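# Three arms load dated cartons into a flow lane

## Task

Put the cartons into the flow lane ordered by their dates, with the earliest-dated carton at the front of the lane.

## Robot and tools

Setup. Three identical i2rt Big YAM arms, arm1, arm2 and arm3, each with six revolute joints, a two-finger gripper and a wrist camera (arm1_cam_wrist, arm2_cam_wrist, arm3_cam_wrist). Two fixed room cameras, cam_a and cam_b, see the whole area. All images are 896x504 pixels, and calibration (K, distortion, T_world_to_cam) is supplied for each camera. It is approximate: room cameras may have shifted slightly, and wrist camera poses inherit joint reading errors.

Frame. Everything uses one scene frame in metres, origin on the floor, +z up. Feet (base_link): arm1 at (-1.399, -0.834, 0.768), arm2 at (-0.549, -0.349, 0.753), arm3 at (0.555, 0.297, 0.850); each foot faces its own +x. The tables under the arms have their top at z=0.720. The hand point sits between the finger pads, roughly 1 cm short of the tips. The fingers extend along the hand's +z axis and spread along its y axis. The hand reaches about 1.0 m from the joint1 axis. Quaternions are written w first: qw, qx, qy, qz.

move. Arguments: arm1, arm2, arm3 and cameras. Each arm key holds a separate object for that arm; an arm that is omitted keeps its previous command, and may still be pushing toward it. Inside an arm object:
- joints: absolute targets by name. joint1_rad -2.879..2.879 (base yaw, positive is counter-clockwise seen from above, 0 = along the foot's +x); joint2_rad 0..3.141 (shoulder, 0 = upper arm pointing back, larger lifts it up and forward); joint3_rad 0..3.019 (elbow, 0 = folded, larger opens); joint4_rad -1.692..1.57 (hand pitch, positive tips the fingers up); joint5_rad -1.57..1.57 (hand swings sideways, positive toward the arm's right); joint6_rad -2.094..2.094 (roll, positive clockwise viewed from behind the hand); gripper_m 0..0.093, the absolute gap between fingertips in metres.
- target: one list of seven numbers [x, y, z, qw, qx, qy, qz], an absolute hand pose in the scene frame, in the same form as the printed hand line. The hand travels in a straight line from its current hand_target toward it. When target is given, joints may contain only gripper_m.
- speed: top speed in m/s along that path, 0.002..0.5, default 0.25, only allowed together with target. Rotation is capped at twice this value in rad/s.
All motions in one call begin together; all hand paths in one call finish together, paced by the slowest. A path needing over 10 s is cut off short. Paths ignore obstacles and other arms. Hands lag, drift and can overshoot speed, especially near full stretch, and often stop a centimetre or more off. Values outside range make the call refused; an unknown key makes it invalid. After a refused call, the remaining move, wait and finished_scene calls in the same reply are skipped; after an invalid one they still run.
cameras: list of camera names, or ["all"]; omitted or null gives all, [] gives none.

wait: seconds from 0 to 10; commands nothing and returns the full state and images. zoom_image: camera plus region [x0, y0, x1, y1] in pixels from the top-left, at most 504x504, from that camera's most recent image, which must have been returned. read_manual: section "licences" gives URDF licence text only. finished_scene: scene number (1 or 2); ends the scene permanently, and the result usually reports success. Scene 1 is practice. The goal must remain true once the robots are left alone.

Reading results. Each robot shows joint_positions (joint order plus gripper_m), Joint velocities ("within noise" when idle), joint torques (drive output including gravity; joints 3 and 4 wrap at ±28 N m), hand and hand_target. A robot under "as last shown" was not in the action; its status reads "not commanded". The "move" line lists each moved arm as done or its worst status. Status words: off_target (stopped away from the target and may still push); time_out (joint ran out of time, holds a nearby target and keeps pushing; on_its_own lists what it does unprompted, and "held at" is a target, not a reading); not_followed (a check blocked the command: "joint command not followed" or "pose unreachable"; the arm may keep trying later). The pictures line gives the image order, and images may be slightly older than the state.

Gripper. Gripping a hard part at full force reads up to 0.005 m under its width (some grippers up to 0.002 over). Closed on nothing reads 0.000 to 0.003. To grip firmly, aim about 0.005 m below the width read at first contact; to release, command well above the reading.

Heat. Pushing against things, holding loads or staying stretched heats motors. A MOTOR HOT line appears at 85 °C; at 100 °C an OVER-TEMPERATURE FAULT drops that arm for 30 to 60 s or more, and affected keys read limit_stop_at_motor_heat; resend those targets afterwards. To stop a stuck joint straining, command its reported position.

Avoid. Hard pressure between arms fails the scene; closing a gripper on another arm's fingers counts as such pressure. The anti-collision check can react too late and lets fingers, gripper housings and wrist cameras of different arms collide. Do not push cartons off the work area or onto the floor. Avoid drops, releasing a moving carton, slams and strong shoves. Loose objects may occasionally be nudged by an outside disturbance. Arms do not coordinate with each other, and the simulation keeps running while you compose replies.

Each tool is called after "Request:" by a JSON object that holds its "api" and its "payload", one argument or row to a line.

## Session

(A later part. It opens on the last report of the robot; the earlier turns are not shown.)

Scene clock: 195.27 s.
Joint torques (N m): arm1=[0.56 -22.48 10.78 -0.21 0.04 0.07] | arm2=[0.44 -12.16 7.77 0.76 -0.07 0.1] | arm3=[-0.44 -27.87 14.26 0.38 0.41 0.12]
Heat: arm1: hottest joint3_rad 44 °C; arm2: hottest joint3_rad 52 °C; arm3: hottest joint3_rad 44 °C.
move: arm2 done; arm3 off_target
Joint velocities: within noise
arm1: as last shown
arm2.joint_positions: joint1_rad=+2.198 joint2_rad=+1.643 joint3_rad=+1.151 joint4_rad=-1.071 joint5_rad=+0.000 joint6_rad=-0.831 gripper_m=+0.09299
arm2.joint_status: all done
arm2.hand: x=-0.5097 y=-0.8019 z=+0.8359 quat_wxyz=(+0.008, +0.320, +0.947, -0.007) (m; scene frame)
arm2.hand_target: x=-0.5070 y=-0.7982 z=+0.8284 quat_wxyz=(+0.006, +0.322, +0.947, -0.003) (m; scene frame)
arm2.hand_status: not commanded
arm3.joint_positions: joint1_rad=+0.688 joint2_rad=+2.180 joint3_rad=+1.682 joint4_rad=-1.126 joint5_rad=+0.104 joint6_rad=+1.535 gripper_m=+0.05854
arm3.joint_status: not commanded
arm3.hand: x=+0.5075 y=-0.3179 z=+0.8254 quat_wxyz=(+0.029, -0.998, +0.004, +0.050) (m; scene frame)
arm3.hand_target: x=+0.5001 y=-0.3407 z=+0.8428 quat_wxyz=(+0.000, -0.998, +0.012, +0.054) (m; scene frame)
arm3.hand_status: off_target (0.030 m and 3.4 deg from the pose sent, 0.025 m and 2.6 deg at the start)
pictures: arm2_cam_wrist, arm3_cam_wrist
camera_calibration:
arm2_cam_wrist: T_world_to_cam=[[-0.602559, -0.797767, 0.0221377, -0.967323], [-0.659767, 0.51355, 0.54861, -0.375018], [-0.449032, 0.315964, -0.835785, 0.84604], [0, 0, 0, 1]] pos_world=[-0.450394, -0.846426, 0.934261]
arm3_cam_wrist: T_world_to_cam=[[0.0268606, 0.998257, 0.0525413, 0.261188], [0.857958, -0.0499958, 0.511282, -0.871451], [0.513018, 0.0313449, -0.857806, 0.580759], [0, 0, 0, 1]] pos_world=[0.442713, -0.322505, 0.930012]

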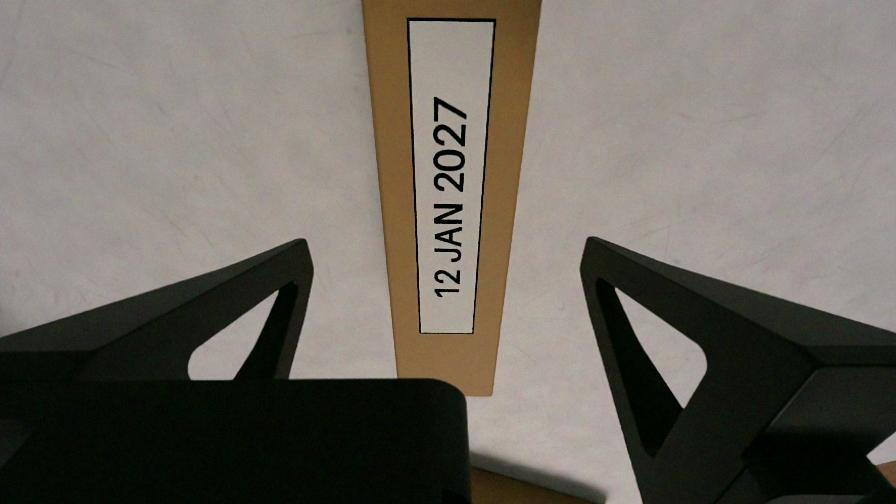

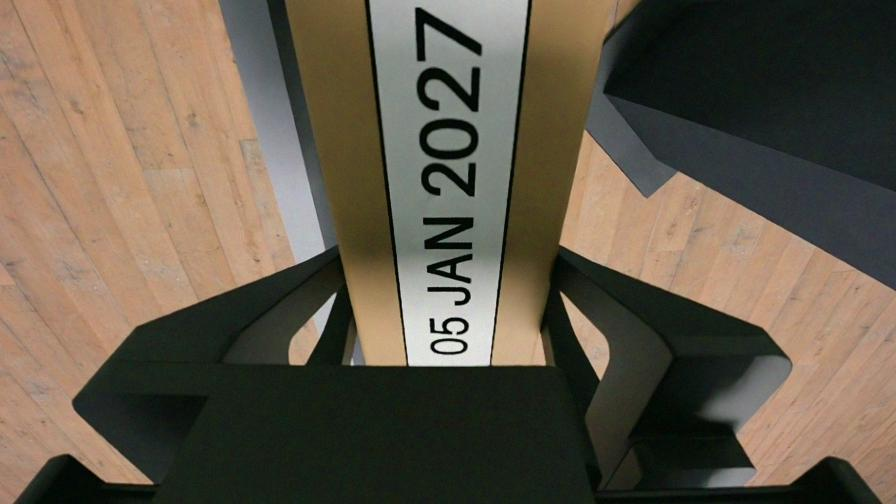

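Request:
{"api": "move", "payload": {
  "arm2": {"joints": {"joint2_rad": 1.746, "joint3_rad": 1.075, "joint4_rad": -0.903}},
  "arm3": {"target": [0.493, -0.36, 0.858, -0.0007, 0.99845, -0.0121, -0.0541], "speed": 0.25},
  "cameras": ["arm3_cam_wrist"]
}}

Request:
{"api": "move", "payload": {
  "arm2": {"joints": {"gripper_m": 0.054}},
  "cameras": ["arm2_cam_wrist"]
}}

Request:
{"api": "move", "payload": {
  "arm2": {"joints": {"joint2_rad": 1.55, "joint3_rad": 1.31, "joint4_rad": -1.30}},
  "cameras": []
}}

Scene clock: 206.03 s.
Joint torques (N m): arm1=[0.62 -22.48 10.77 -0.21 0.04 0.07] | arm2=[0.38 -13.27 7.23 0.72 -0.07 0.09] | arm3=[-0.85 -29.04 15.06 -0.2 0.41 0.02]
Heat: arm1: hottest joint3_rad 44 °C; arm2: hottest joint3_rad 51 °C; arm3: hottest joint3_rad 45 °C.
move: arm2 done; arm3 off_target
Joint velocities: within noise
arm1: as last shown
arm2.joint_positions: joint1_rad=+2.198 joint2_rad=+1.744 joint3_rad=+1.084 joint4_rad=-0.913 joint5_rad=+0.000 joint6_rad=-0.831 gripper_m=+0.09299
arm2.joint_status: all done
arm2.hand: x=-0.5091 y=-0.8024 z=+0.7704 quat_wxyz=(+0.006, +0.320, +0.947, -0.003) (m; scene frame)
arm2.hand_target: x=-0.5063 y=-0.8001 z=+0.7670 quat_wxyz=(+0.006, +0.322, +0.947, -0.003) (m; scene frame)
arm2.hand_status: not commanded
arm3.joint_positions: joint1_rad=+0.680 joint2_rad=+2.210 joint3_rad=+1.774 joint4_rad=-1.178 joint5_rad=+0.105 joint6_rad=+1.535 gripper_m=+0.05854
arm3.joint_status: not commanded
arm3.hand: x=+0.5017 y=-0.3385 z=+0.8379 quat_wxyz=(+0.024, -0.998, +0.008, +0.050) (m; scene frame)
arm3.hand_target: x=+0.4929 y=-0.3586 z=+0.8584 quat_wxyz=(+0.000, -0.998, +0.012, +0.054) (m; scene frame)
arm3.hand_status: off_target (0.031 m and 2.7 deg from the pose sent, 0.055 m and 3.4 deg at the start)
pictures: arm3_cam_wrist
camera_calibration:
arm3_cam_wrist: T_world_to_cam=[[0.0341668, 0.998507, 0.0426182, 0.285998], [0.858225, -0.051165, 0.510717, -0.874028], [0.512135, 0.0191265, -0.858692, 0.592077], [0, 0, 0, 1]] pos_world=[0.437118, -0.341615, 0.942604]

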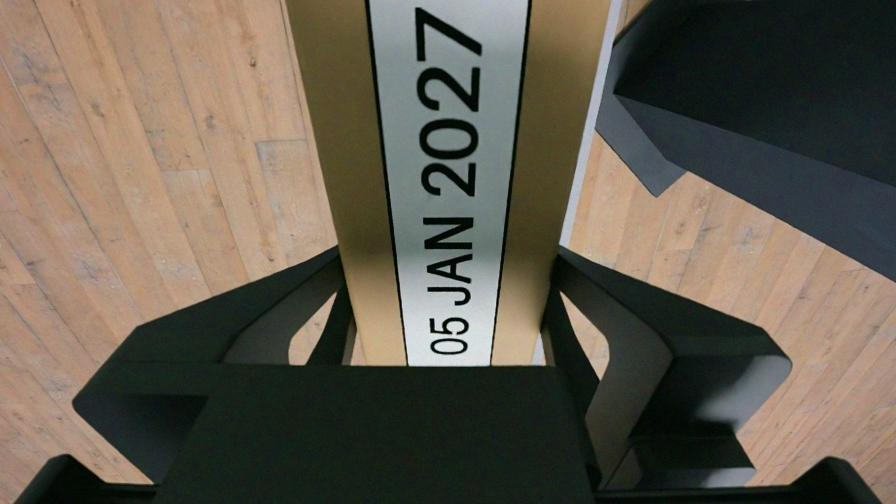

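Scene clock: 206.67 s.
Joint torques (N m): arm1=[0.62 -22.42 10.8 -0.21 0.03 0.07] | arm2=[0.38 -13.22 7.23 0.69 -0.11 0.09] | arm3=[-0.79 -28.86 15.09 -0.18 0.41 0.03]
Heat: arm1: hottest joint3_rad 44 °C; arm2: hottest joint3_rad 51 °C; arm3: hottest joint3_rad 45 °C.
move: arm2 off_target
Joint velocities: within noise
arm1, arm3: as last shown
arm2.joint_positions: joint1_rad=+2.198 joint2_rad=+1.744 joint3_rad=+1.084 joint4_rad=-0.911 joint5_rad=+0.000 joint6_rad=-0.831 gripper_m=+0.06057
arm2.joint_status: gripper_m off_target (ended at +0.06060, target +0.05400)
arm2.hand: x=-0.5092 y=-0.8027 z=+0.7704 quat_wxyz=(+0.006, +0.320, +0.947, -0.004) (m; scene frame)
arm2.hand_target: x=-0.5063 y=-0.8001 z=+0.7670 quat_wxyz=(+0.006, +0.322, +0.947, -0.003) (m; scene frame)
arm2.hand_status: not commanded
pictures: arm2_cam_wrist
camera_calibration:
arm2_cam_wrist: T_world_to_cam=[[-0.602802, -0.797728, 0.0161028, -0.961687], [-0.65878, 0.508989, 0.554021, -0.345668], [-0.450154, 0.323357, -0.832347, 0.794462], [0, 0, 0, 1]] pos_world=[-0.449796, -0.848119, 0.868261]

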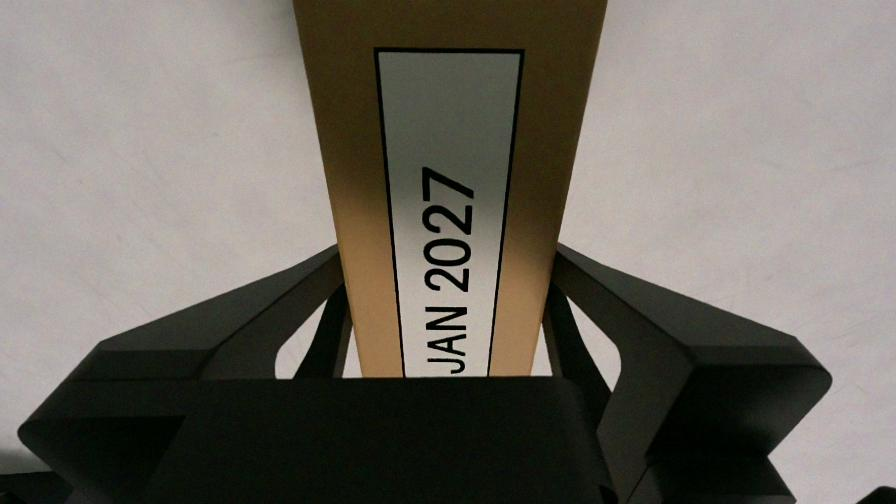

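Scene clock: 208.00 s.
Joint torques (N m): arm1=[0.5 -22.53 10.78 -0.21 0.04 0.07] | arm2=[0.38 -12.92 12.83 -0.17 -0.11 0.09] | arm3=[-0.91 -28.69 15.13 -0.16 0.41 0.02]
Heat: arm1: hottest joint3_rad 44 °C; arm2: hottest joint3_rad 52 °C; arm3: hottest joint3_rad 45 °C.
move: arm2 done
Joint velocities: within noise
arm1, arm3: as last shown
arm2.joint_positions: joint1_rad=+2.198 joint2_rad=+1.552 joint3_rad=+1.269 joint4_rad=-1.290 joint5_rad=+0.000 joint6_rad=-0.831 gripper_m=+0.06057
arm2.joint_status: all done
arm2.hand: x=-0.5111 y=-0.7943 z=+0.9162 quat_wxyz=(+0.006, +0.320, +0.947, -0.003) (m; scene frame)
arm2.hand_target: x=-0.5071 y=-0.8054 z=+0.9327 quat_wxyz=(+0.012, +0.322, +0.946, -0.018) (m; scene frame)
arm2.hand_status: not commanded
pictures: none
No camera images: "cameras" was empty.

Request:
{"api": "move", "payload": {
  "arm2": {"joints": {"joint1_rad": -1.818, "joint2_rad": 1.452, "joint3_rad": 1.37, "joint4_rad": -1.45, "joint5_rad": 0, "joint6_rad": 0.785}},
  "arm3": {"target": [0.498, -0.332, 0.81, -0.0007, 0.99845, -0.0121, -0.0541], "speed": 0.1},
  "cameras": ["arm3_cam_wrist"]
}}

Request:
{"api": "move", "payload": {
  "arm2": {"target": [0.03, -0.006, 0.822, 0, 0, 1, 0], "speed": 0.5},
  "cameras": []
}}

Scene clock: 217.53 s.
Joint torques (N m): arm1=[0.56 -22.48 10.78 -0.21 0.04 0.06] | arm2=[-0.21 -12.86 13.16 -0.21 -0.03 0.08] | arm3=[-0.32 -29.22 9.96 0.66 0.43 0.08]
Heat: arm1: hottest joint3_rad 44 °C; arm2: hottest joint3_rad 53 °C; arm3: hottest joint3_rad 46 °C.
move: arm2 done; arm3 off_target
Joint velocities: within noise
arm1: as last shown
arm2.joint_positions: joint1_rad=-1.817 joint2_rad=+1.472 joint3_rad=+1.327 joint4_rad=-1.440 joint5_rad=+0.002 joint6_rad=+0.775 gripper_m=+0.06058
arm2.joint_status: all done
arm2.hand: x=-0.2483 y=-0.0457 z=+0.9654 quat_wxyz=(+0.000, +0.005, -1.000, +0.012) (m; scene frame)
arm2.hand_target: x=-0.2427 y=-0.0397 z=+0.9900 quat_wxyz=(-0.019, +0.000, -1.000, -0.008) (m; scene frame)
arm2.hand_status: not commanded
arm3.joint_positions: joint1_rad=+0.680 joint2_rad=+2.210 joint3_rad=+1.669 joint4_rad=-1.054 joint5_rad=+0.103 joint6_rad=+1.535 gripper_m=+0.05854
arm3.joint_status: not commanded
arm3.hand: x=+0.5028 y=-0.3242 z=+0.8023 quat_wxyz=(+0.014, -0.999, +0.009, +0.050) (m; scene frame)
arm3.hand_target: x=+0.4979 y=-0.3318 z=+0.8102 quat_wxyz=(+0.001, -0.998, +0.012, +0.054) (m; scene frame)
arm3.hand_status: off_target (0.012 m and 1.7 deg from the pose sent, 0.029 m and 2.7 deg at the start)
pictures: arm3_cam_wrist
camera_calibration:
arm3_cam_wrist: T_world_to_cam=[[0.034171, 0.99913, 0.0239007, 0.288482], [0.85818, -0.0415901, 0.511662, -0.853592], [0.512211, 0.00302708, -0.858854, 0.555552], [0, 0, 0, 1]] pos_world=[0.438118, -0.325413, 0.906994]

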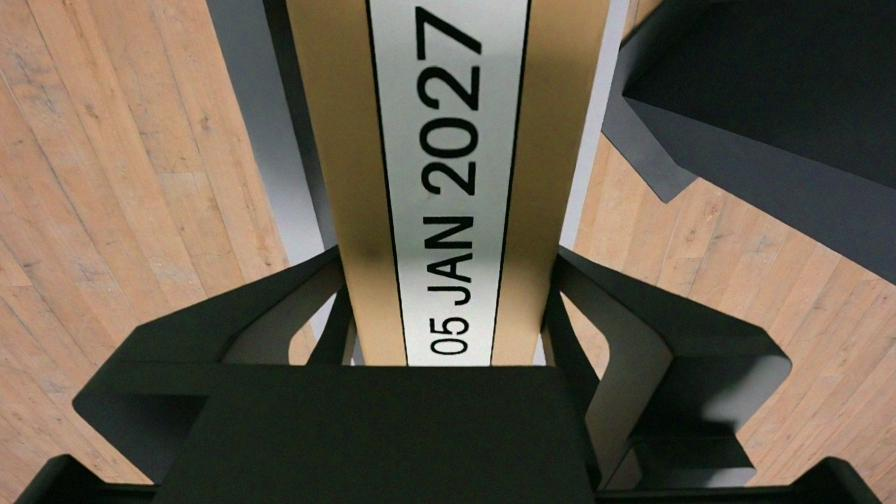

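Scene clock: 219.67 s.
Joint torques (N m): arm1=[0.62 -22.48 10.78 -0.21 0.03 0.07] | arm2=[-0.44 -20.89 15.23 -0.31 -0.06 -0.12] | arm3=[-0.21 -28.81 9.88 0.66 0.45 0.07]
Heat: arm1: hottest joint3_rad 45 °C; arm2: hottest joint3_rad 54 °C; arm3: hottest joint3_rad 46 °C.
move: arm2 off_target
Joint velocities: within noise
arm1.joint_positions: joint1_rad=+0.500 joint2_rad=+1.908 joint3_rad=+1.792 joint4_rad=-1.461 joint5_rad=+0.005 joint6_rad=+0.002 gripper_m=+0.08995
arm1.joint_status: not commanded
arm1.hand: x=-1.3891 y=-1.4240 z=+0.9401 quat_wxyz=(+0.005, -0.701, -0.713, -0.003) (m; scene frame)
arm1.hand_target: x=-1.3891 y=-1.4286 z=+0.9607 quat_wxyz=(-0.009, -0.702, -0.712, +0.009) (m; scene frame)
arm1.hand_status: not commanded
arm2.joint_positions: joint1_rad=-2.068 joint2_rad=+2.186 joint3_rad=+1.900 joint4_rad=-1.339 joint5_rad=-0.012 joint6_rad=+0.542 gripper_m=+0.06058
arm2.joint_status: not commanded
arm2.hand: x=+0.0089 y=-0.0169 z=+0.8017 quat_wxyz=(+0.021, -0.004, -1.000, +0.014) (m; scene frame)
arm2.hand_target: x=+0.0284 y=-0.0070 z=+0.8224 quat_wxyz=(-0.001, +0.000, -1.000, +0.000) (m; scene frame)
arm2.hand_status: off_target (0.031 m and 3.0 deg from the pose sent, 0.316 m and 1.4 deg at the start; pose on its path clipped on 17 of 64 steps)
arm3: as last shown
pictures: none
No camera images: "cameras" was empty.

Request:
{"api": "move", "payload": {
  "arm2": {"target": [0.016, -0.010, 0.762, 0, 0, 1, 0], "speed": 0.06},
  "arm3": {"target": [0.496, -0.352, 0.815, -0.0007, 0.99845, -0.0121, -0.0541], "speed": 0.15},
  "cameras": ["arm3_cam_wrist", "arm2_cam_wrist"]
}}

Scene clock: 230.77 s.
Joint torques (N m): arm1=[0.62 -22.48 10.77 -0.21 0.03 0.07] | arm2=[-0.03 -18.9 7.32 1.47 0.05 -0.06] | arm3=[-0.32 -27.46 14.5 -0.09 0.43 0.05]
Heat: arm1: hottest joint3_rad 45 °C; arm2: hottest joint3_rad 54 °C; arm3: hottest joint3_rad 46 °C.
move: arm2 off_target; arm3 off_target
Joint velocities: within noise
arm1: as last shown
arm2.joint_positions: joint1_rad=-2.068 joint2_rad=+2.181 joint3_rad=+1.868 joint4_rad=-1.227 joint5_rad=-0.016 joint6_rad=+0.542 gripper_m=+0.06058
arm2.joint_status: not commanded
arm2.hand: x=+0.0225 y=-0.0083 z=+0.7926 quat_wxyz=(-0.013, -0.004, -1.000, -0.009) (m; scene frame)
arm2.hand_target: x=+0.0151 y=-0.0106 z=+0.7627 quat_wxyz=(+0.000, +0.000, -1.000, +0.000) (m; scene frame)
arm2.hand_status: off_target (0.031 m and 1.9 deg from the pose sent, 0.041 m and 3.0 deg at the start)
arm3.joint_positions: joint1_rad=+0.680 joint2_rad=+2.229 joint3_rad=+1.707 joint4_rad=-1.081 joint5_rad=+0.103 joint6_rad=+1.535 gripper_m=+0.05854
arm3.joint_status: not commanded
arm3.hand: x=+0.5024 y=-0.3308 z=+0.8032 quat_wxyz=(+0.019, -0.999, +0.008, +0.050) (m; scene frame)
arm3.hand_target: x=+0.4959 y=-0.3509 z=+0.8156 quat_wxyz=(+0.000, -0.998, +0.012, +0.054) (m; scene frame)
arm3.hand_status: off_target (0.025 m and 2.2 deg from the pose sent, 0.031 m and 1.7 deg at the start)
pictures: arm2_cam_wrist, arm3_cam_wrist
camera_calibration:
arm2_cam_wrist: T_world_to_cam=[[-0.00308343, -0.999986, -0.00423084, -0.00682804], [-0.839658, 0.000291201, 0.543115, -0.403608], [-0.543106, 0.00522712, -0.839648, 0.800654], [0, 0, 0, 1]] pos_world=[0.0959261, -0.0108955, 0.891444]
arm3_cam_wrist: T_world_to_cam=[[0.0341188, 0.998895, 0.0323335, 0.288259], [0.857938, -0.0458676, 0.511701, -0.855327], [0.512619, 0.0102815, -0.858555, 0.558436], [0, 0, 0, 1]] pos_world=[0.437718, -0.332914, 0.907799]

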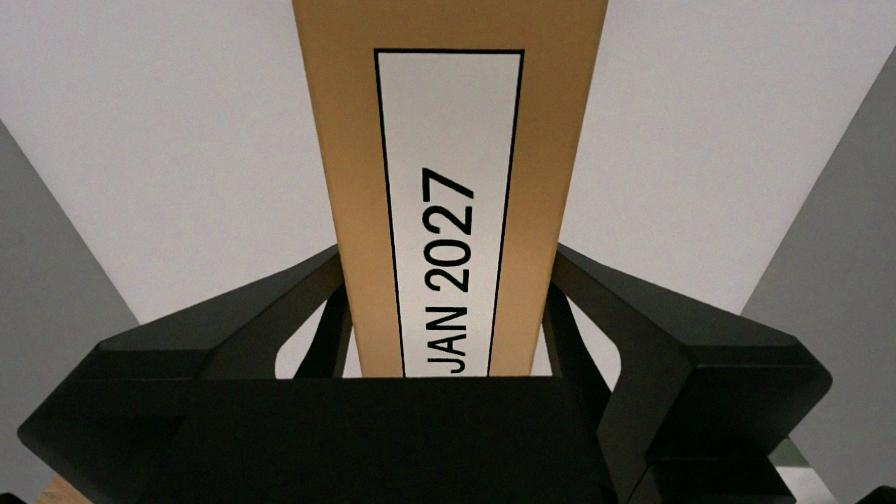

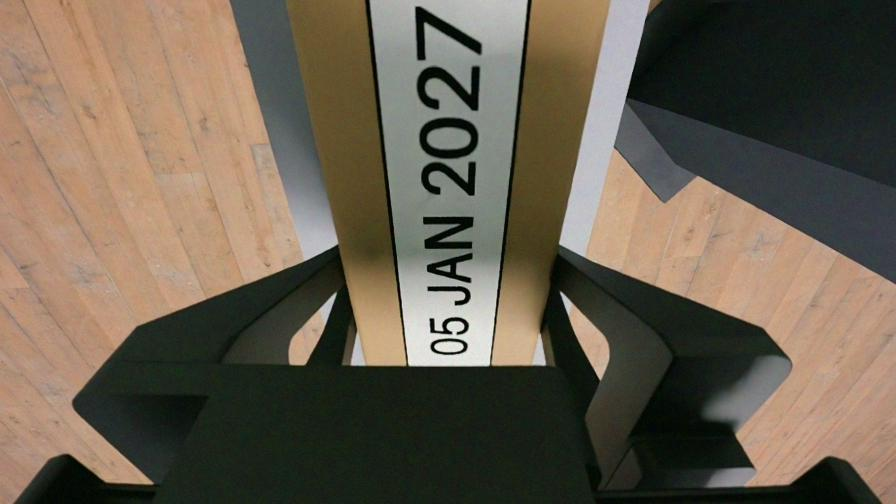

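Request:
{"api": "move", "payload": {
  "arm2": {"target": [0.022, -0.006, 0.793, 0, 0, 1, 0], "speed": 0.1, "joints": {"gripper_m": 0.088}},
  "arm3": {"target": [0.498, -0.343, 0.762, -0.0007, 0.99845, -0.0121, -0.0541], "speed": 0.08},
  "cameras": ["arm3_cam_wrist"]
}}

Request:
{"api": "move", "payload": {
  "arm2": {"target": [-0.27, -0.022, 0.97, 0, 0, 1, 0], "speed": 0.5},
  "cameras": ["cam_b", "arm2_cam_wrist"]
}}

Scene clock: 237.63 s.
Joint torques (N m): arm1=[0.62 -22.48 10.77 -0.2 0.04 0.07] | arm2=[0.03 -19.96 12.67 -0.14 0.06 -0.06] | arm3=[-0.21 -23.59 9.07 2.1 0.48 0.16]
Heat: arm1: hottest joint3_rad 45 °C; arm2: hottest joint3_rad 54 °C; arm3: hottest joint3_rad 47 °C.
move: arm2 off_target; arm3 off_target
Joint velocities: within noise
arm1: as last shown
arm2.joint_positions: joint1_rad=-2.068 joint2_rad=+2.184 joint3_rad=+1.866 joint4_rad=-1.268 joint5_rad=-0.016 joint6_rad=+0.542 gripper_m=+0.08794
arm2.joint_status: all done
arm2.hand: x=+0.0131 y=-0.0139 z=+0.7899 quat_wxyz=(+0.006, -0.004, -1.000, +0.003) (m; scene frame)
arm2.hand_target: x=+0.0216 y=-0.0062 z=+0.7931 quat_wxyz=(+0.000, +0.000, -1.000, +0.000) (m; scene frame)
arm2.hand_status: off_target (0.012 m and 0.9 deg from the pose sent, 0.002 m and 1.9 deg at the start)
arm3.joint_positions: joint1_rad=+0.680 joint2_rad=+2.234 joint3_rad=+1.702 joint4_rad=-1.026 joint5_rad=+0.102 joint6_rad=+1.527 gripper_m=+0.05854
arm3.joint_status: not commanded
arm3.hand: x=+0.5020 y=-0.3415 z=+0.7983 quat_wxyz=(-0.004, -0.999, +0.005, +0.050) (m; scene frame)
arm3.hand_target: x=+0.4981 y=-0.3408 z=+0.7633 quat_wxyz=(+0.001, -0.998, +0.012, +0.054) (m; scene frame)
arm3.hand_status: off_target (0.037 m and 1.0 deg from the pose sent, 0.043 m and 2.2 deg at the start)
pictures: arm3_cam_wrist
camera_calibration:
arm3_cam_wrist: T_world_to_cam=[[0.0255312, 0.999595, -0.0125861, 0.339454], [0.858816, -0.0154882, 0.51205, -0.843365], [0.511647, -0.0238824, -0.858864, 0.543571], [0, 0, 0, 1]] pos_world=[0.437513, -0.339397, 0.902971]

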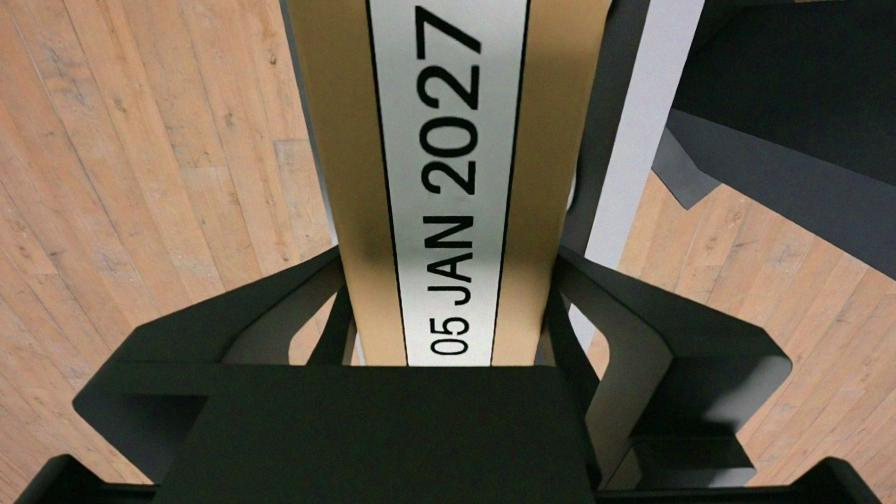

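Scene clock: 239.50 s.
Joint torques (N m): arm1=[0.62 -22.42 10.77 -0.23 0.04 0.07] | arm2=[0.21 -9.99 8.53 -0.01 0.09 0.1] | arm3=[-0.21 -23.71 9.13 2.09 0.48 0.18]
Heat: arm1: hottest joint3_rad 45 °C; arm2: hottest joint3_rad 53 °C; arm3: hottest joint3_rad 47 °C.
move: arm2 off_target
Joint velocities: within noise
arm1, arm3: as last shown
arm2.joint_positions: joint1_rad=-1.754 joint2_rad=+1.453 joint3_rad=+1.353 joint4_rad=-1.429 joint5_rad=-0.015 joint6_rad=+0.841 gripper_m=+0.08796
arm2.joint_status: not commanded
arm2.hand: x=-0.2647 y=-0.0187 z=+0.9825 quat_wxyz=(-0.013, +0.004, -1.000, -0.015) (m; scene frame)
arm2.hand_target: x=-0.2699 y=-0.0222 z=+0.9703 quat_wxyz=(+0.000, +0.000, -1.000, +0.000) (m; scene frame)
arm2.hand_status: off_target (0.014 m and 2.3 deg from the pose sent, 0.336 m and 0.9 deg at the start; pose on its path clipped on 14 of 56 steps)
arm3.hand: x=+0.5020 y=-0.3413 z=+0.7981 quat_wxyz=(-0.004, -0.999, +0.005, +0.050) (m; scene frame)
arm3.hand_target: x=+0.4981 y=-0.3406 z=+0.7632 quat_wxyz=(+0.001, -0.998, +0.012, +0.054) (m; scene frame)
pictures: arm2_cam_wrist, cam_b
camera_calibration:
arm2_cam_wrist: T_world_to_cam=[[0.0124363, -0.999788, -0.0164353, -0.00124121], [-0.838812, -0.0193778, 0.544076, -0.74896], [-0.544279, 0.00701983, -0.838875, 0.803181], [0, 0, 0, 1]] pos_world=[-0.191067, -0.0213924, 1.08124]

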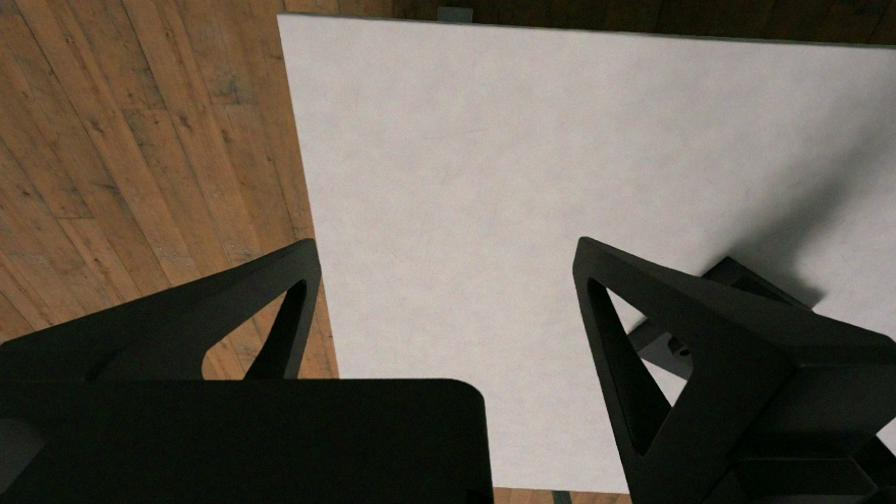

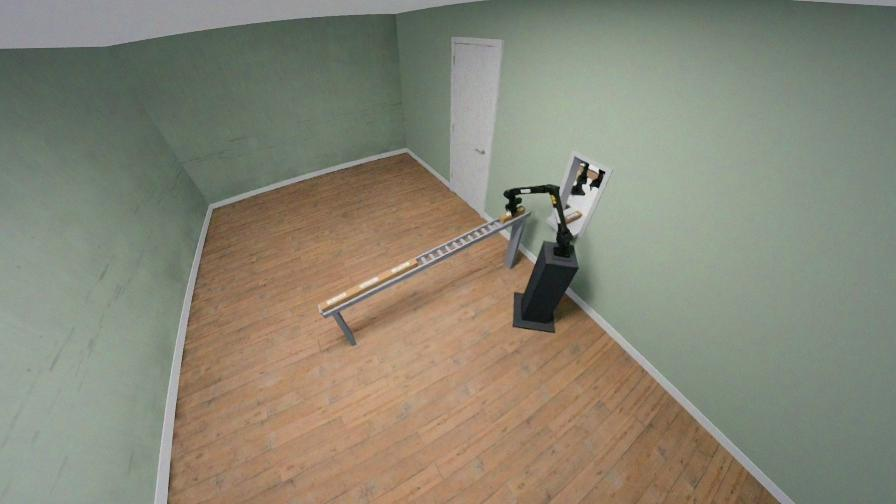

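Request:
{"api": "move", "payload": {
  "arm2": {"joints": {"joint1_rad": 1.19, "joint2_rad": 1.518, "joint3_rad": 1.13, "joint4_rad": -1.19, "joint5_rad": 0, "joint6_rad": 0.2175, "gripper_m": 0.093}},
  "arm3": {"target": [0.498, -0.337, 0.818, -0.0007, 0.99845, -0.0121, -0.0541], "speed": 0.15},
  "cameras": ["arm3_cam_wrist"]
}}

Request:
{"api": "move", "payload": {
  "arm3": {"target": [0.5, -0.332, 0.765, -0.0007, 0.99845, -0.0121, -0.0541], "speed": 0.08},
  "cameras": ["arm3_cam_wrist", "arm2_cam_wrist"]
}}

Scene clock: 254.33 s.
Joint torques (N m): arm1=[0.56 -22.53 10.78 -0.21 0.04 0.07] | arm2=[0.26 -11.81 7.92 0.06 0.03 -0.11] | arm3=[-0.21 -30.97 9.58 -0.35 0.49 0.09]
Heat: arm1: hottest joint3_rad 45 °C; arm2: hottest joint3_rad 53 °C; arm3: hottest joint3_rad 45 °C.
move: arm2 done; arm3 off_target
Joint velocities: within noise
arm1: as last shown
arm2.joint_positions: joint1_rad=+1.187 joint2_rad=+1.523 joint3_rad=+1.147 joint4_rad=-1.184 joint5_rad=-0.001 joint6_rad=+0.227 gripper_m=+0.09296
arm2.joint_status: all done
arm2.hand: x=-0.8925 y=-0.6068 z=+0.8789 quat_wxyz=(+0.010, +0.978, +0.209, -0.001) (m; scene frame)
arm2.hand_target: x=-0.8853 y=-0.6027 z=+0.8747 quat_wxyz=(+0.005, +0.977, +0.215, +0.007) (m; scene frame)
arm2.hand_status: not commanded
arm3.joint_positions: joint1_rad=+0.680 joint2_rad=+2.228 joint3_rad=+1.701 joint4_rad=-1.051 joint5_rad=+0.102 joint6_rad=+1.533 gripper_m=+0.05854
arm3.joint_status: not commanded
arm3.hand: x=+0.5024 y=-0.3362 z=+0.8015 quat_wxyz=(+0.006, -0.999, +0.008, +0.050) (m; scene frame)
arm3.hand_target: x=+0.4979 y=-0.3370 z=+0.8178 quat_wxyz=(+0.001, -0.998, +0.012, +0.054) (m; scene frame)
arm3.hand_status: off_target (0.017 m and 0.9 deg from the pose sent, 0.021 m and 1.0 deg at the start)
pictures: arm3_cam_wrist
camera_calibration:
arm3_cam_wrist: T_world_to_cam=[[0.0316282, 0.999478, 0.00660635, 0.315702], [0.857962, -0.0305395, 0.512805, -0.850492], [0.512739, -0.0105511, -0.85848, 0.549964], [0, 0, 0, 1]] pos_world=[0.437716, -0.335708, 0.906184]

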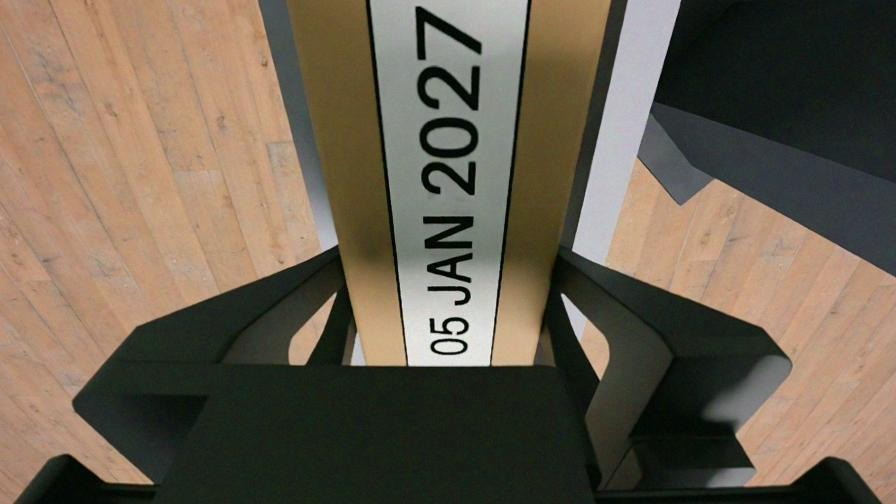

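Scene clock: 255.53 s.
Joint torques (N m): arm1=[0.62 -22.42 10.76 -0.2 0.04 0.07] | arm2=[0.21 -11.81 7.94 0.08 0.03 -0.11] | arm3=[0.09 -24.12 8.25 1.65 0.49 0.13]
Heat: arm1: hottest joint3_rad 45 °C; arm2: hottest joint3_rad 53 °C; arm3: hottest joint3_rad 45 °C.
move: arm3 off_target
Joint velocities: within noise
arm1, arm2: as last shown
arm3.joint_positions: joint1_rad=+0.680 joint2_rad=+2.216 joint3_rad=+1.665 joint4_rad=-0.997 joint5_rad=+0.102 joint6_rad=+1.533 gripper_m=+0.05854
arm3.joint_status: not commanded
arm3.hand: x=+0.5024 y=-0.3354 z=+0.7974 quat_wxyz=(-0.009, -0.999, +0.009, +0.050) (m; scene frame)
arm3.hand_target: x=+0.5000 y=-0.3305 z=+0.7661 quat_wxyz=(+0.001, -0.998, +0.012, +0.054) (m; scene frame)
arm3.hand_status: off_target (0.033 m and 1.2 deg from the pose sent, 0.037 m and 0.9 deg at the start)
pictures: arm2_cam_wrist, arm3_cam_wrist
camera_calibration:
arm2_cam_wrist: T_world_to_cam=[[-0.4127, 0.910852, -0.00519598, 0.186927], [0.753656, 0.344668, 0.559649, 0.39794], [0.511548, 0.227051, -0.828714, 1.4456], [0, 0, 0, 1]] pos_world=[-0.962259, -0.635646, 0.976253]
arm3_cam_wrist: T_world_to_cam=[[0.031626, 0.999242, -0.0226887, 0.338271], [0.858782, -0.0155527, 0.512104, -0.843188], [0.511364, -0.0356805, -0.858623, 0.538757], [0, 0, 0, 1]] pos_world=[0.437916, -0.331906, 0.902064]

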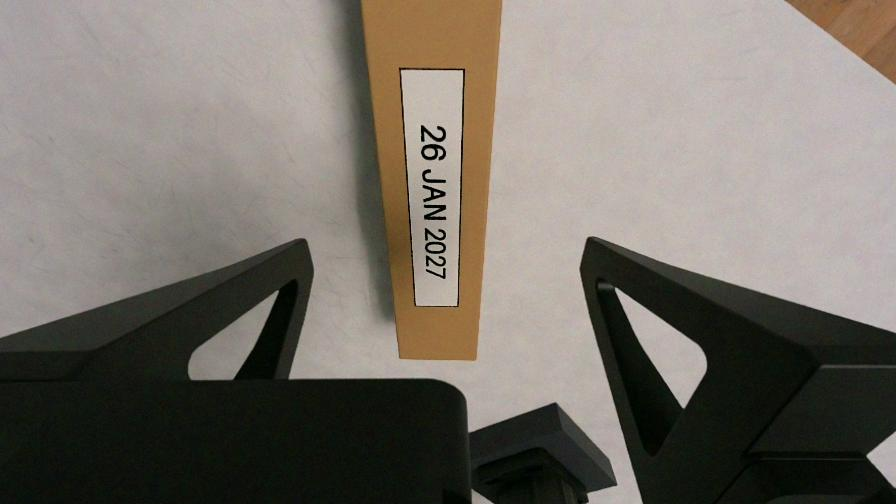

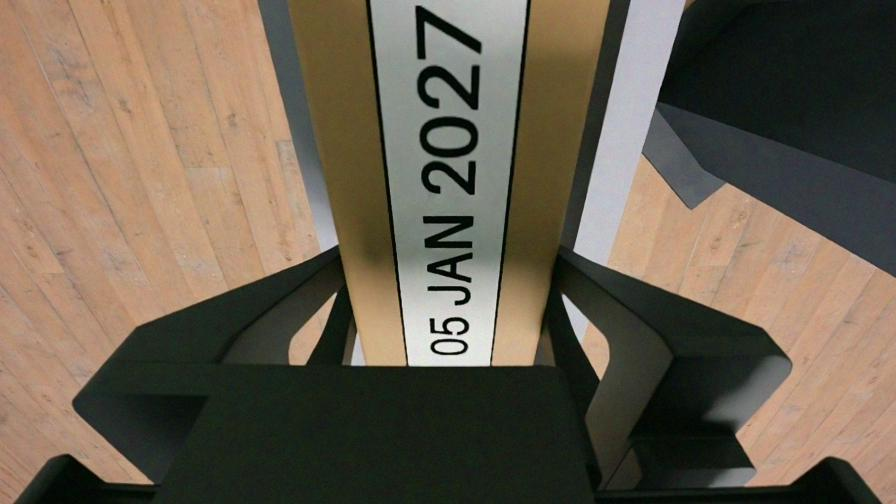

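Request:
{"api": "move", "payload": {
  "arm2": {"joints": {"joint1_rad": 1.206, "joint2_rad": 1.695, "joint3_rad": 1.003, "joint4_rad": -0.883, "joint6_rad": 0.245}},
  "arm3": {"target": [0.5, -0.333, 0.797, -0.0007, 0.99845, -0.0121, -0.0541], "speed": 0.1, "joints": {"gripper_m": 0.08}},
  "cameras": ["arm3_cam_wrist"]
}}

Request:
{"api": "move", "payload": {
  "arm2": {"joints": {"gripper_m": 0.054}},
  "arm3": {"joints": {"joint2_rad": 2.05, "joint3_rad": 1.83, "joint4_rad": -1.25}},
  "cameras": ["arm2_cam_wrist", "cam_b"]
}}

Request:
{"api": "move", "payload": {
  "arm2": {"joints": {"joint2_rad": 1.49, "joint3_rad": 1.24, "joint4_rad": -1.28}},
  "arm3": {"joints": {"joint1_rad": 0.03, "joint2_rad": 1.463, "joint3_rad": 1.006, "joint4_rad": -1.114, "joint5_rad": 0, "joint6_rad": 0.87, "gripper_m": 0.093}},
  "cameras": ["arm3_cam_wrist", "cam_b"]
}}

Scene clock: 269.27 s.
Joint torques (N m): arm1=[0.56 -22.48 10.76 -0.2 0.04 0.07] | arm2=[0.73 -12.57 7.35 0.75 0.03 0.09] | arm3=[-0.21 -27.99 10.54 -0.08 0.27 0.11]
Heat: arm1: hottest joint3_rad 45 °C; arm2: hottest joint3_rad 52 °C; arm3: hottest joint3_rad 44 °C.
move: arm2 done; arm3 done
Joint velocities: within noise
arm1: as last shown
arm2.joint_positions: joint1_rad=+1.195 joint2_rad=+1.697 joint3_rad=+1.008 joint4_rad=-0.893 joint5_rad=-0.001 joint6_rad=+0.234 gripper_m=+0.09296
arm2.joint_status: all done
arm2.hand: x=-0.8888 y=-0.6105 z=+0.7621 quat_wxyz=(+0.005, +0.978, +0.210, +0.009) (m; scene frame)
arm2.hand_target: x=-0.8863 y=-0.6140 z=+0.7613 quat_wxyz=(+0.006, +0.978, +0.209, +0.005) (m; scene frame)
arm2.hand_status: not commanded
arm3.joint_positions: joint1_rad=+0.680 joint2_rad=+2.220 joint3_rad=+1.659 joint4_rad=-1.011 joint5_rad=+0.108 joint6_rad=+1.533 gripper_m=+0.07994
arm3.joint_status: all done
arm3.hand: x=+0.5017 y=-0.3289 z=+0.7933 quat_wxyz=(+0.003, -0.999, +0.008, +0.053) (m; scene frame)
arm3.hand_target: x=+0.4999 y=-0.3330 z=+0.7971 quat_wxyz=(+0.001, -0.998, +0.012, +0.054) (m; scene frame)
arm3.hand_status: done (0.006 m and 0.5 deg from the pose sent, 0.004 m and 1.2 deg at the start)
pictures: arm3_cam_wrist
camera_calibration:
arm3_cam_wrist: T_world_to_cam=[[0.031618, 0.9995, 0.000264947, 0.313566], [0.861257, -0.0273794, 0.507431, -0.841823], [0.507184, -0.0158158, -0.861692, 0.546932], [0, 0, 0, 1]] pos_world=[0.437717, -0.327807, 0.898371]

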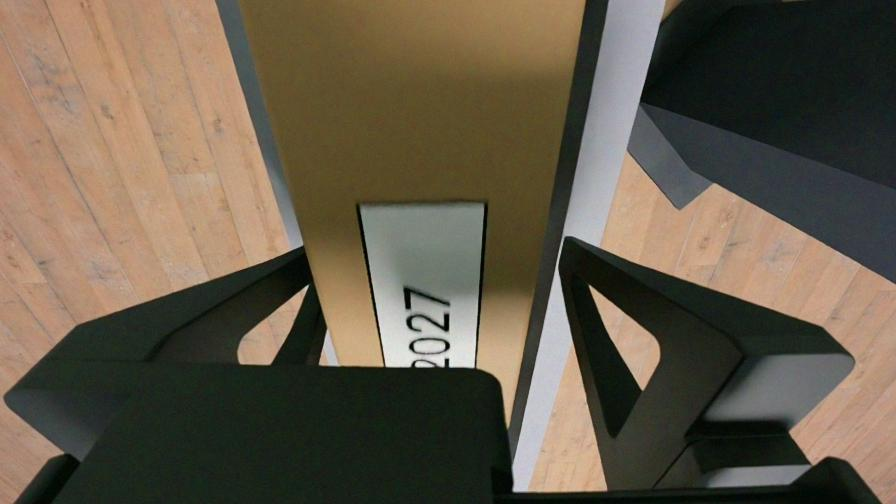

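Scene clock: 270.70 s.
Joint torques (N m): arm1=[0.62 -22.53 10.77 -0.23 0.04 0.07] | arm2=[0.56 -12.51 7.34 0.62 0.07 0.06] | arm3=[-0.15 -25.47 12.1 0.1 0.25 0.12]
Heat: arm1: hottest joint3_rad 45 °C; arm2: hottest joint3_rad 52 °C; arm3: hottest joint3_rad 44 °C.
move: arm2 off_target; arm3 done
Joint velocities: within noise
arm1: as last shown
arm2.joint_positions: joint1_rad=+1.199 joint2_rad=+1.697 joint3_rad=+1.008 joint4_rad=-0.890 joint5_rad=-0.002 joint6_rad=+0.237 gripper_m=+0.06073
arm2.joint_status: gripper_m off_target (ended at +0.06076, target +0.05400)
arm2.hand: x=-0.8884 y=-0.6122 z=+0.7621 quat_wxyz=(+0.006, +0.978, +0.210, +0.007) (m; scene frame)
arm2.hand_target: x=-0.8863 y=-0.6141 z=+0.7613 quat_wxyz=(+0.006, +0.978, +0.209, +0.005) (m; scene frame)
arm2.hand_status: not commanded
arm3.joint_positions: joint1_rad=+0.680 joint2_rad=+2.026 joint3_rad=+1.816 joint4_rad=-1.239 joint5_rad=+0.109 joint6_rad=+1.533 gripper_m=+0.07994
arm3.joint_status: all done
arm3.hand: x=+0.4999 y=-0.3532 z=+0.9679 quat_wxyz=(-0.058, -0.997, +0.011, +0.056) (m; scene frame)
arm3.hand_target: x=+0.4983 y=-0.3545 z=+0.9580 quat_wxyz=(-0.048, -0.997, +0.015, +0.056) (m; scene frame)
arm3.hand_status: not commanded
pictures: arm2_cam_wrist, cam_b
camera_calibration:
arm2_cam_wrist: T_world_to_cam=[[-0.414695, 0.909959, -0.00158308, 0.187847], [0.743829, 0.339986, 0.575437, 0.438385], [0.524163, 0.237453, -0.817844, 1.35714], [0, 0, 0, 1]] pos_world=[-0.959547, -0.642236, 0.857965]

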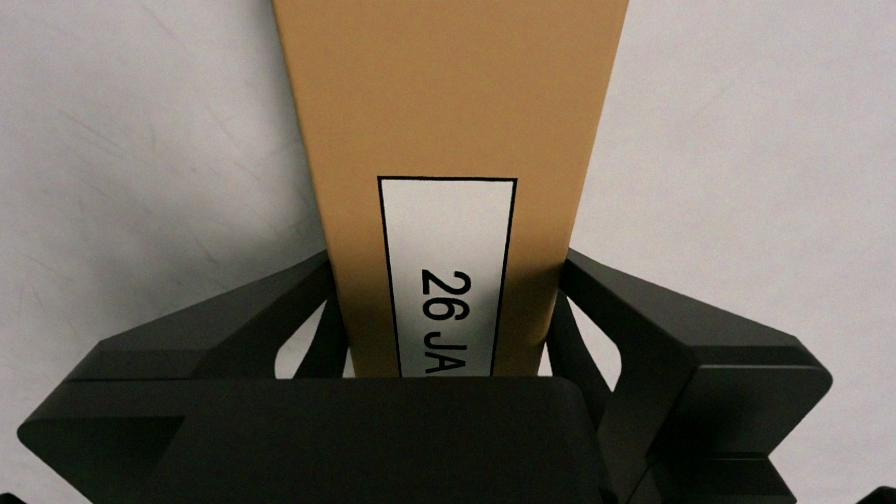

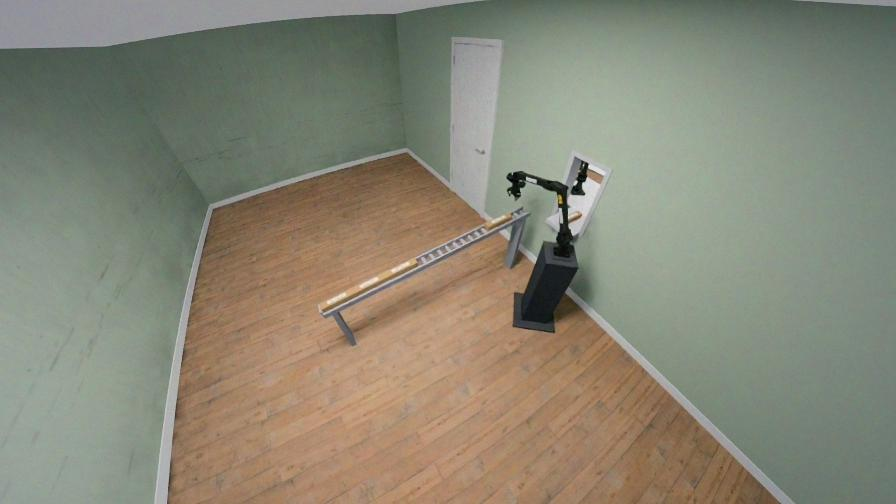

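Scene clock: 272.20 s.
Joint torques (N m): arm1=[0.56 -22.48 10.77 -0.21 0.04 0.07] | arm2=[0.5 -11.52 13.12 -0.2 0 0.07] | arm3=[-0.44 -14.56 10.25 0.58 0.04 -0.03]
Heat: arm1: hottest joint3_rad 45 °C; arm2: hottest joint3_rad 52 °C; arm3: hottest joint3_rad 44 °C.
move: arm2 done; arm3 done
Joint velocities: within noise
arm1.joint_positions: joint1_rad=+0.500 joint2_rad=+1.908 joint3_rad=+1.792 joint4_rad=-1.461 joint5_rad=+0.005 joint6_rad=+0.002 gripper_m=+0.08995
arm1.joint_status: not commanded
arm1.hand: x=-1.3891 y=-1.4240 z=+0.9401 quat_wxyz=(+0.005, -0.701, -0.713, -0.003) (m; scene frame)
arm1.hand_target: x=-1.3891 y=-1.4286 z=+0.9607 quat_wxyz=(-0.009, -0.702, -0.712, +0.009) (m; scene frame)
arm1.hand_status: not commanded
arm2.joint_positions: joint1_rad=+1.199 joint2_rad=+1.493 joint3_rad=+1.198 joint4_rad=-1.268 joint5_rad=+0.000 joint6_rad=+0.237 gripper_m=+0.06073
arm2.joint_status: all done
arm2.hand: x=-0.8882 y=-0.6088 z=+0.9094 quat_wxyz=(+0.008, +0.978, +0.210, +0.000) (m; scene frame)
arm2.hand_target: x=-0.8956 y=-0.6182 z=+0.9263 quat_wxyz=(+0.016, +0.978, +0.209, -0.015) (m; scene frame)
arm2.hand_status: not commanded
arm3.joint_positions: joint1_rad=+0.037 joint2_rad=+1.456 joint3_rad=+1.001 joint4_rad=-1.118 joint5_rad=+0.002 joint6_rad=+0.879 gripper_m=+0.09291
arm3.joint_status: all done
arm3.hand: x=+0.3043 y=+0.0001 z=+0.9504 quat_wxyz=(+0.002, -1.000, +0.003, -0.001) (m; scene frame)
arm3.hand_target: x=+0.3007 y=-0.0005 z=+0.9496 quat_wxyz=(+0.000, -1.000, +0.002, -0.001) (m; scene frame)
arm3.hand_status: not commanded
pictures: arm3_cam_wrist, cam_b
camera_calibration:
arm3_cam_wrist: T_world_to_cam=[[0.0211009, 0.999777, 0.000509996, -0.00608132], [0.801577, -0.0172227, 0.597643, -0.810074], [0.597519, -0.012202, -0.801762, 0.703193], [0, 0, 0, 1]] pos_world=[0.229294, 0.000708716, 1.04793]

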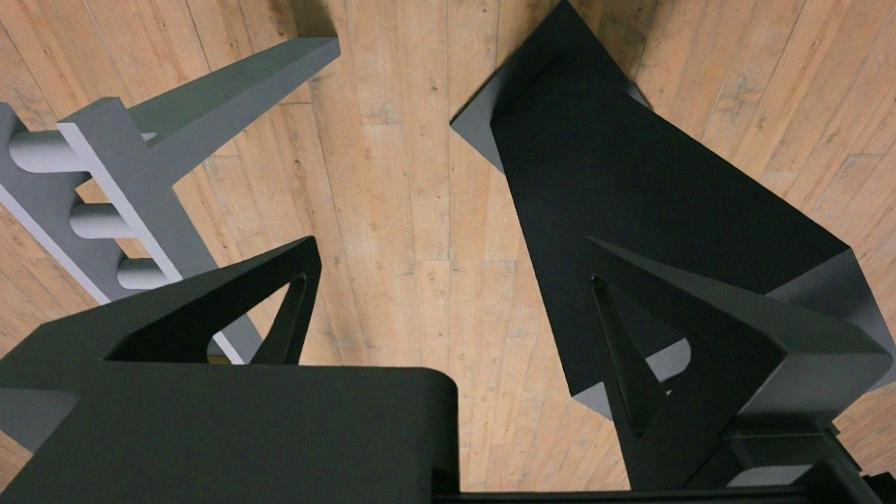

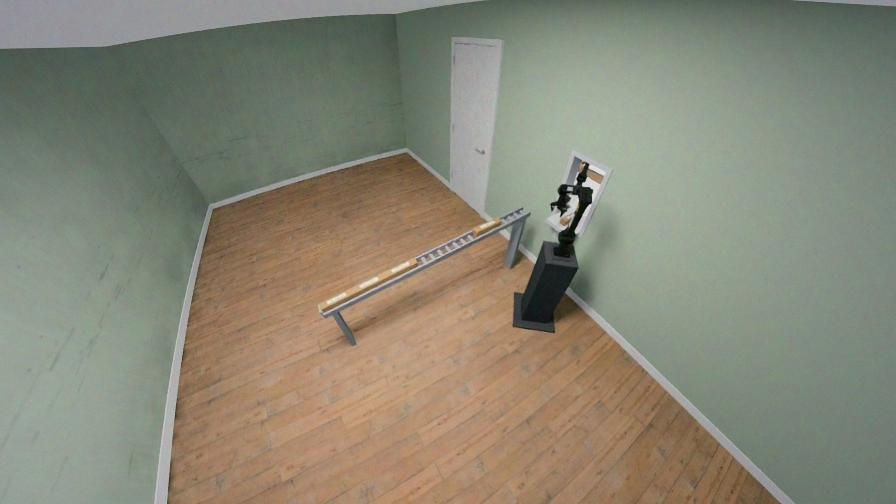

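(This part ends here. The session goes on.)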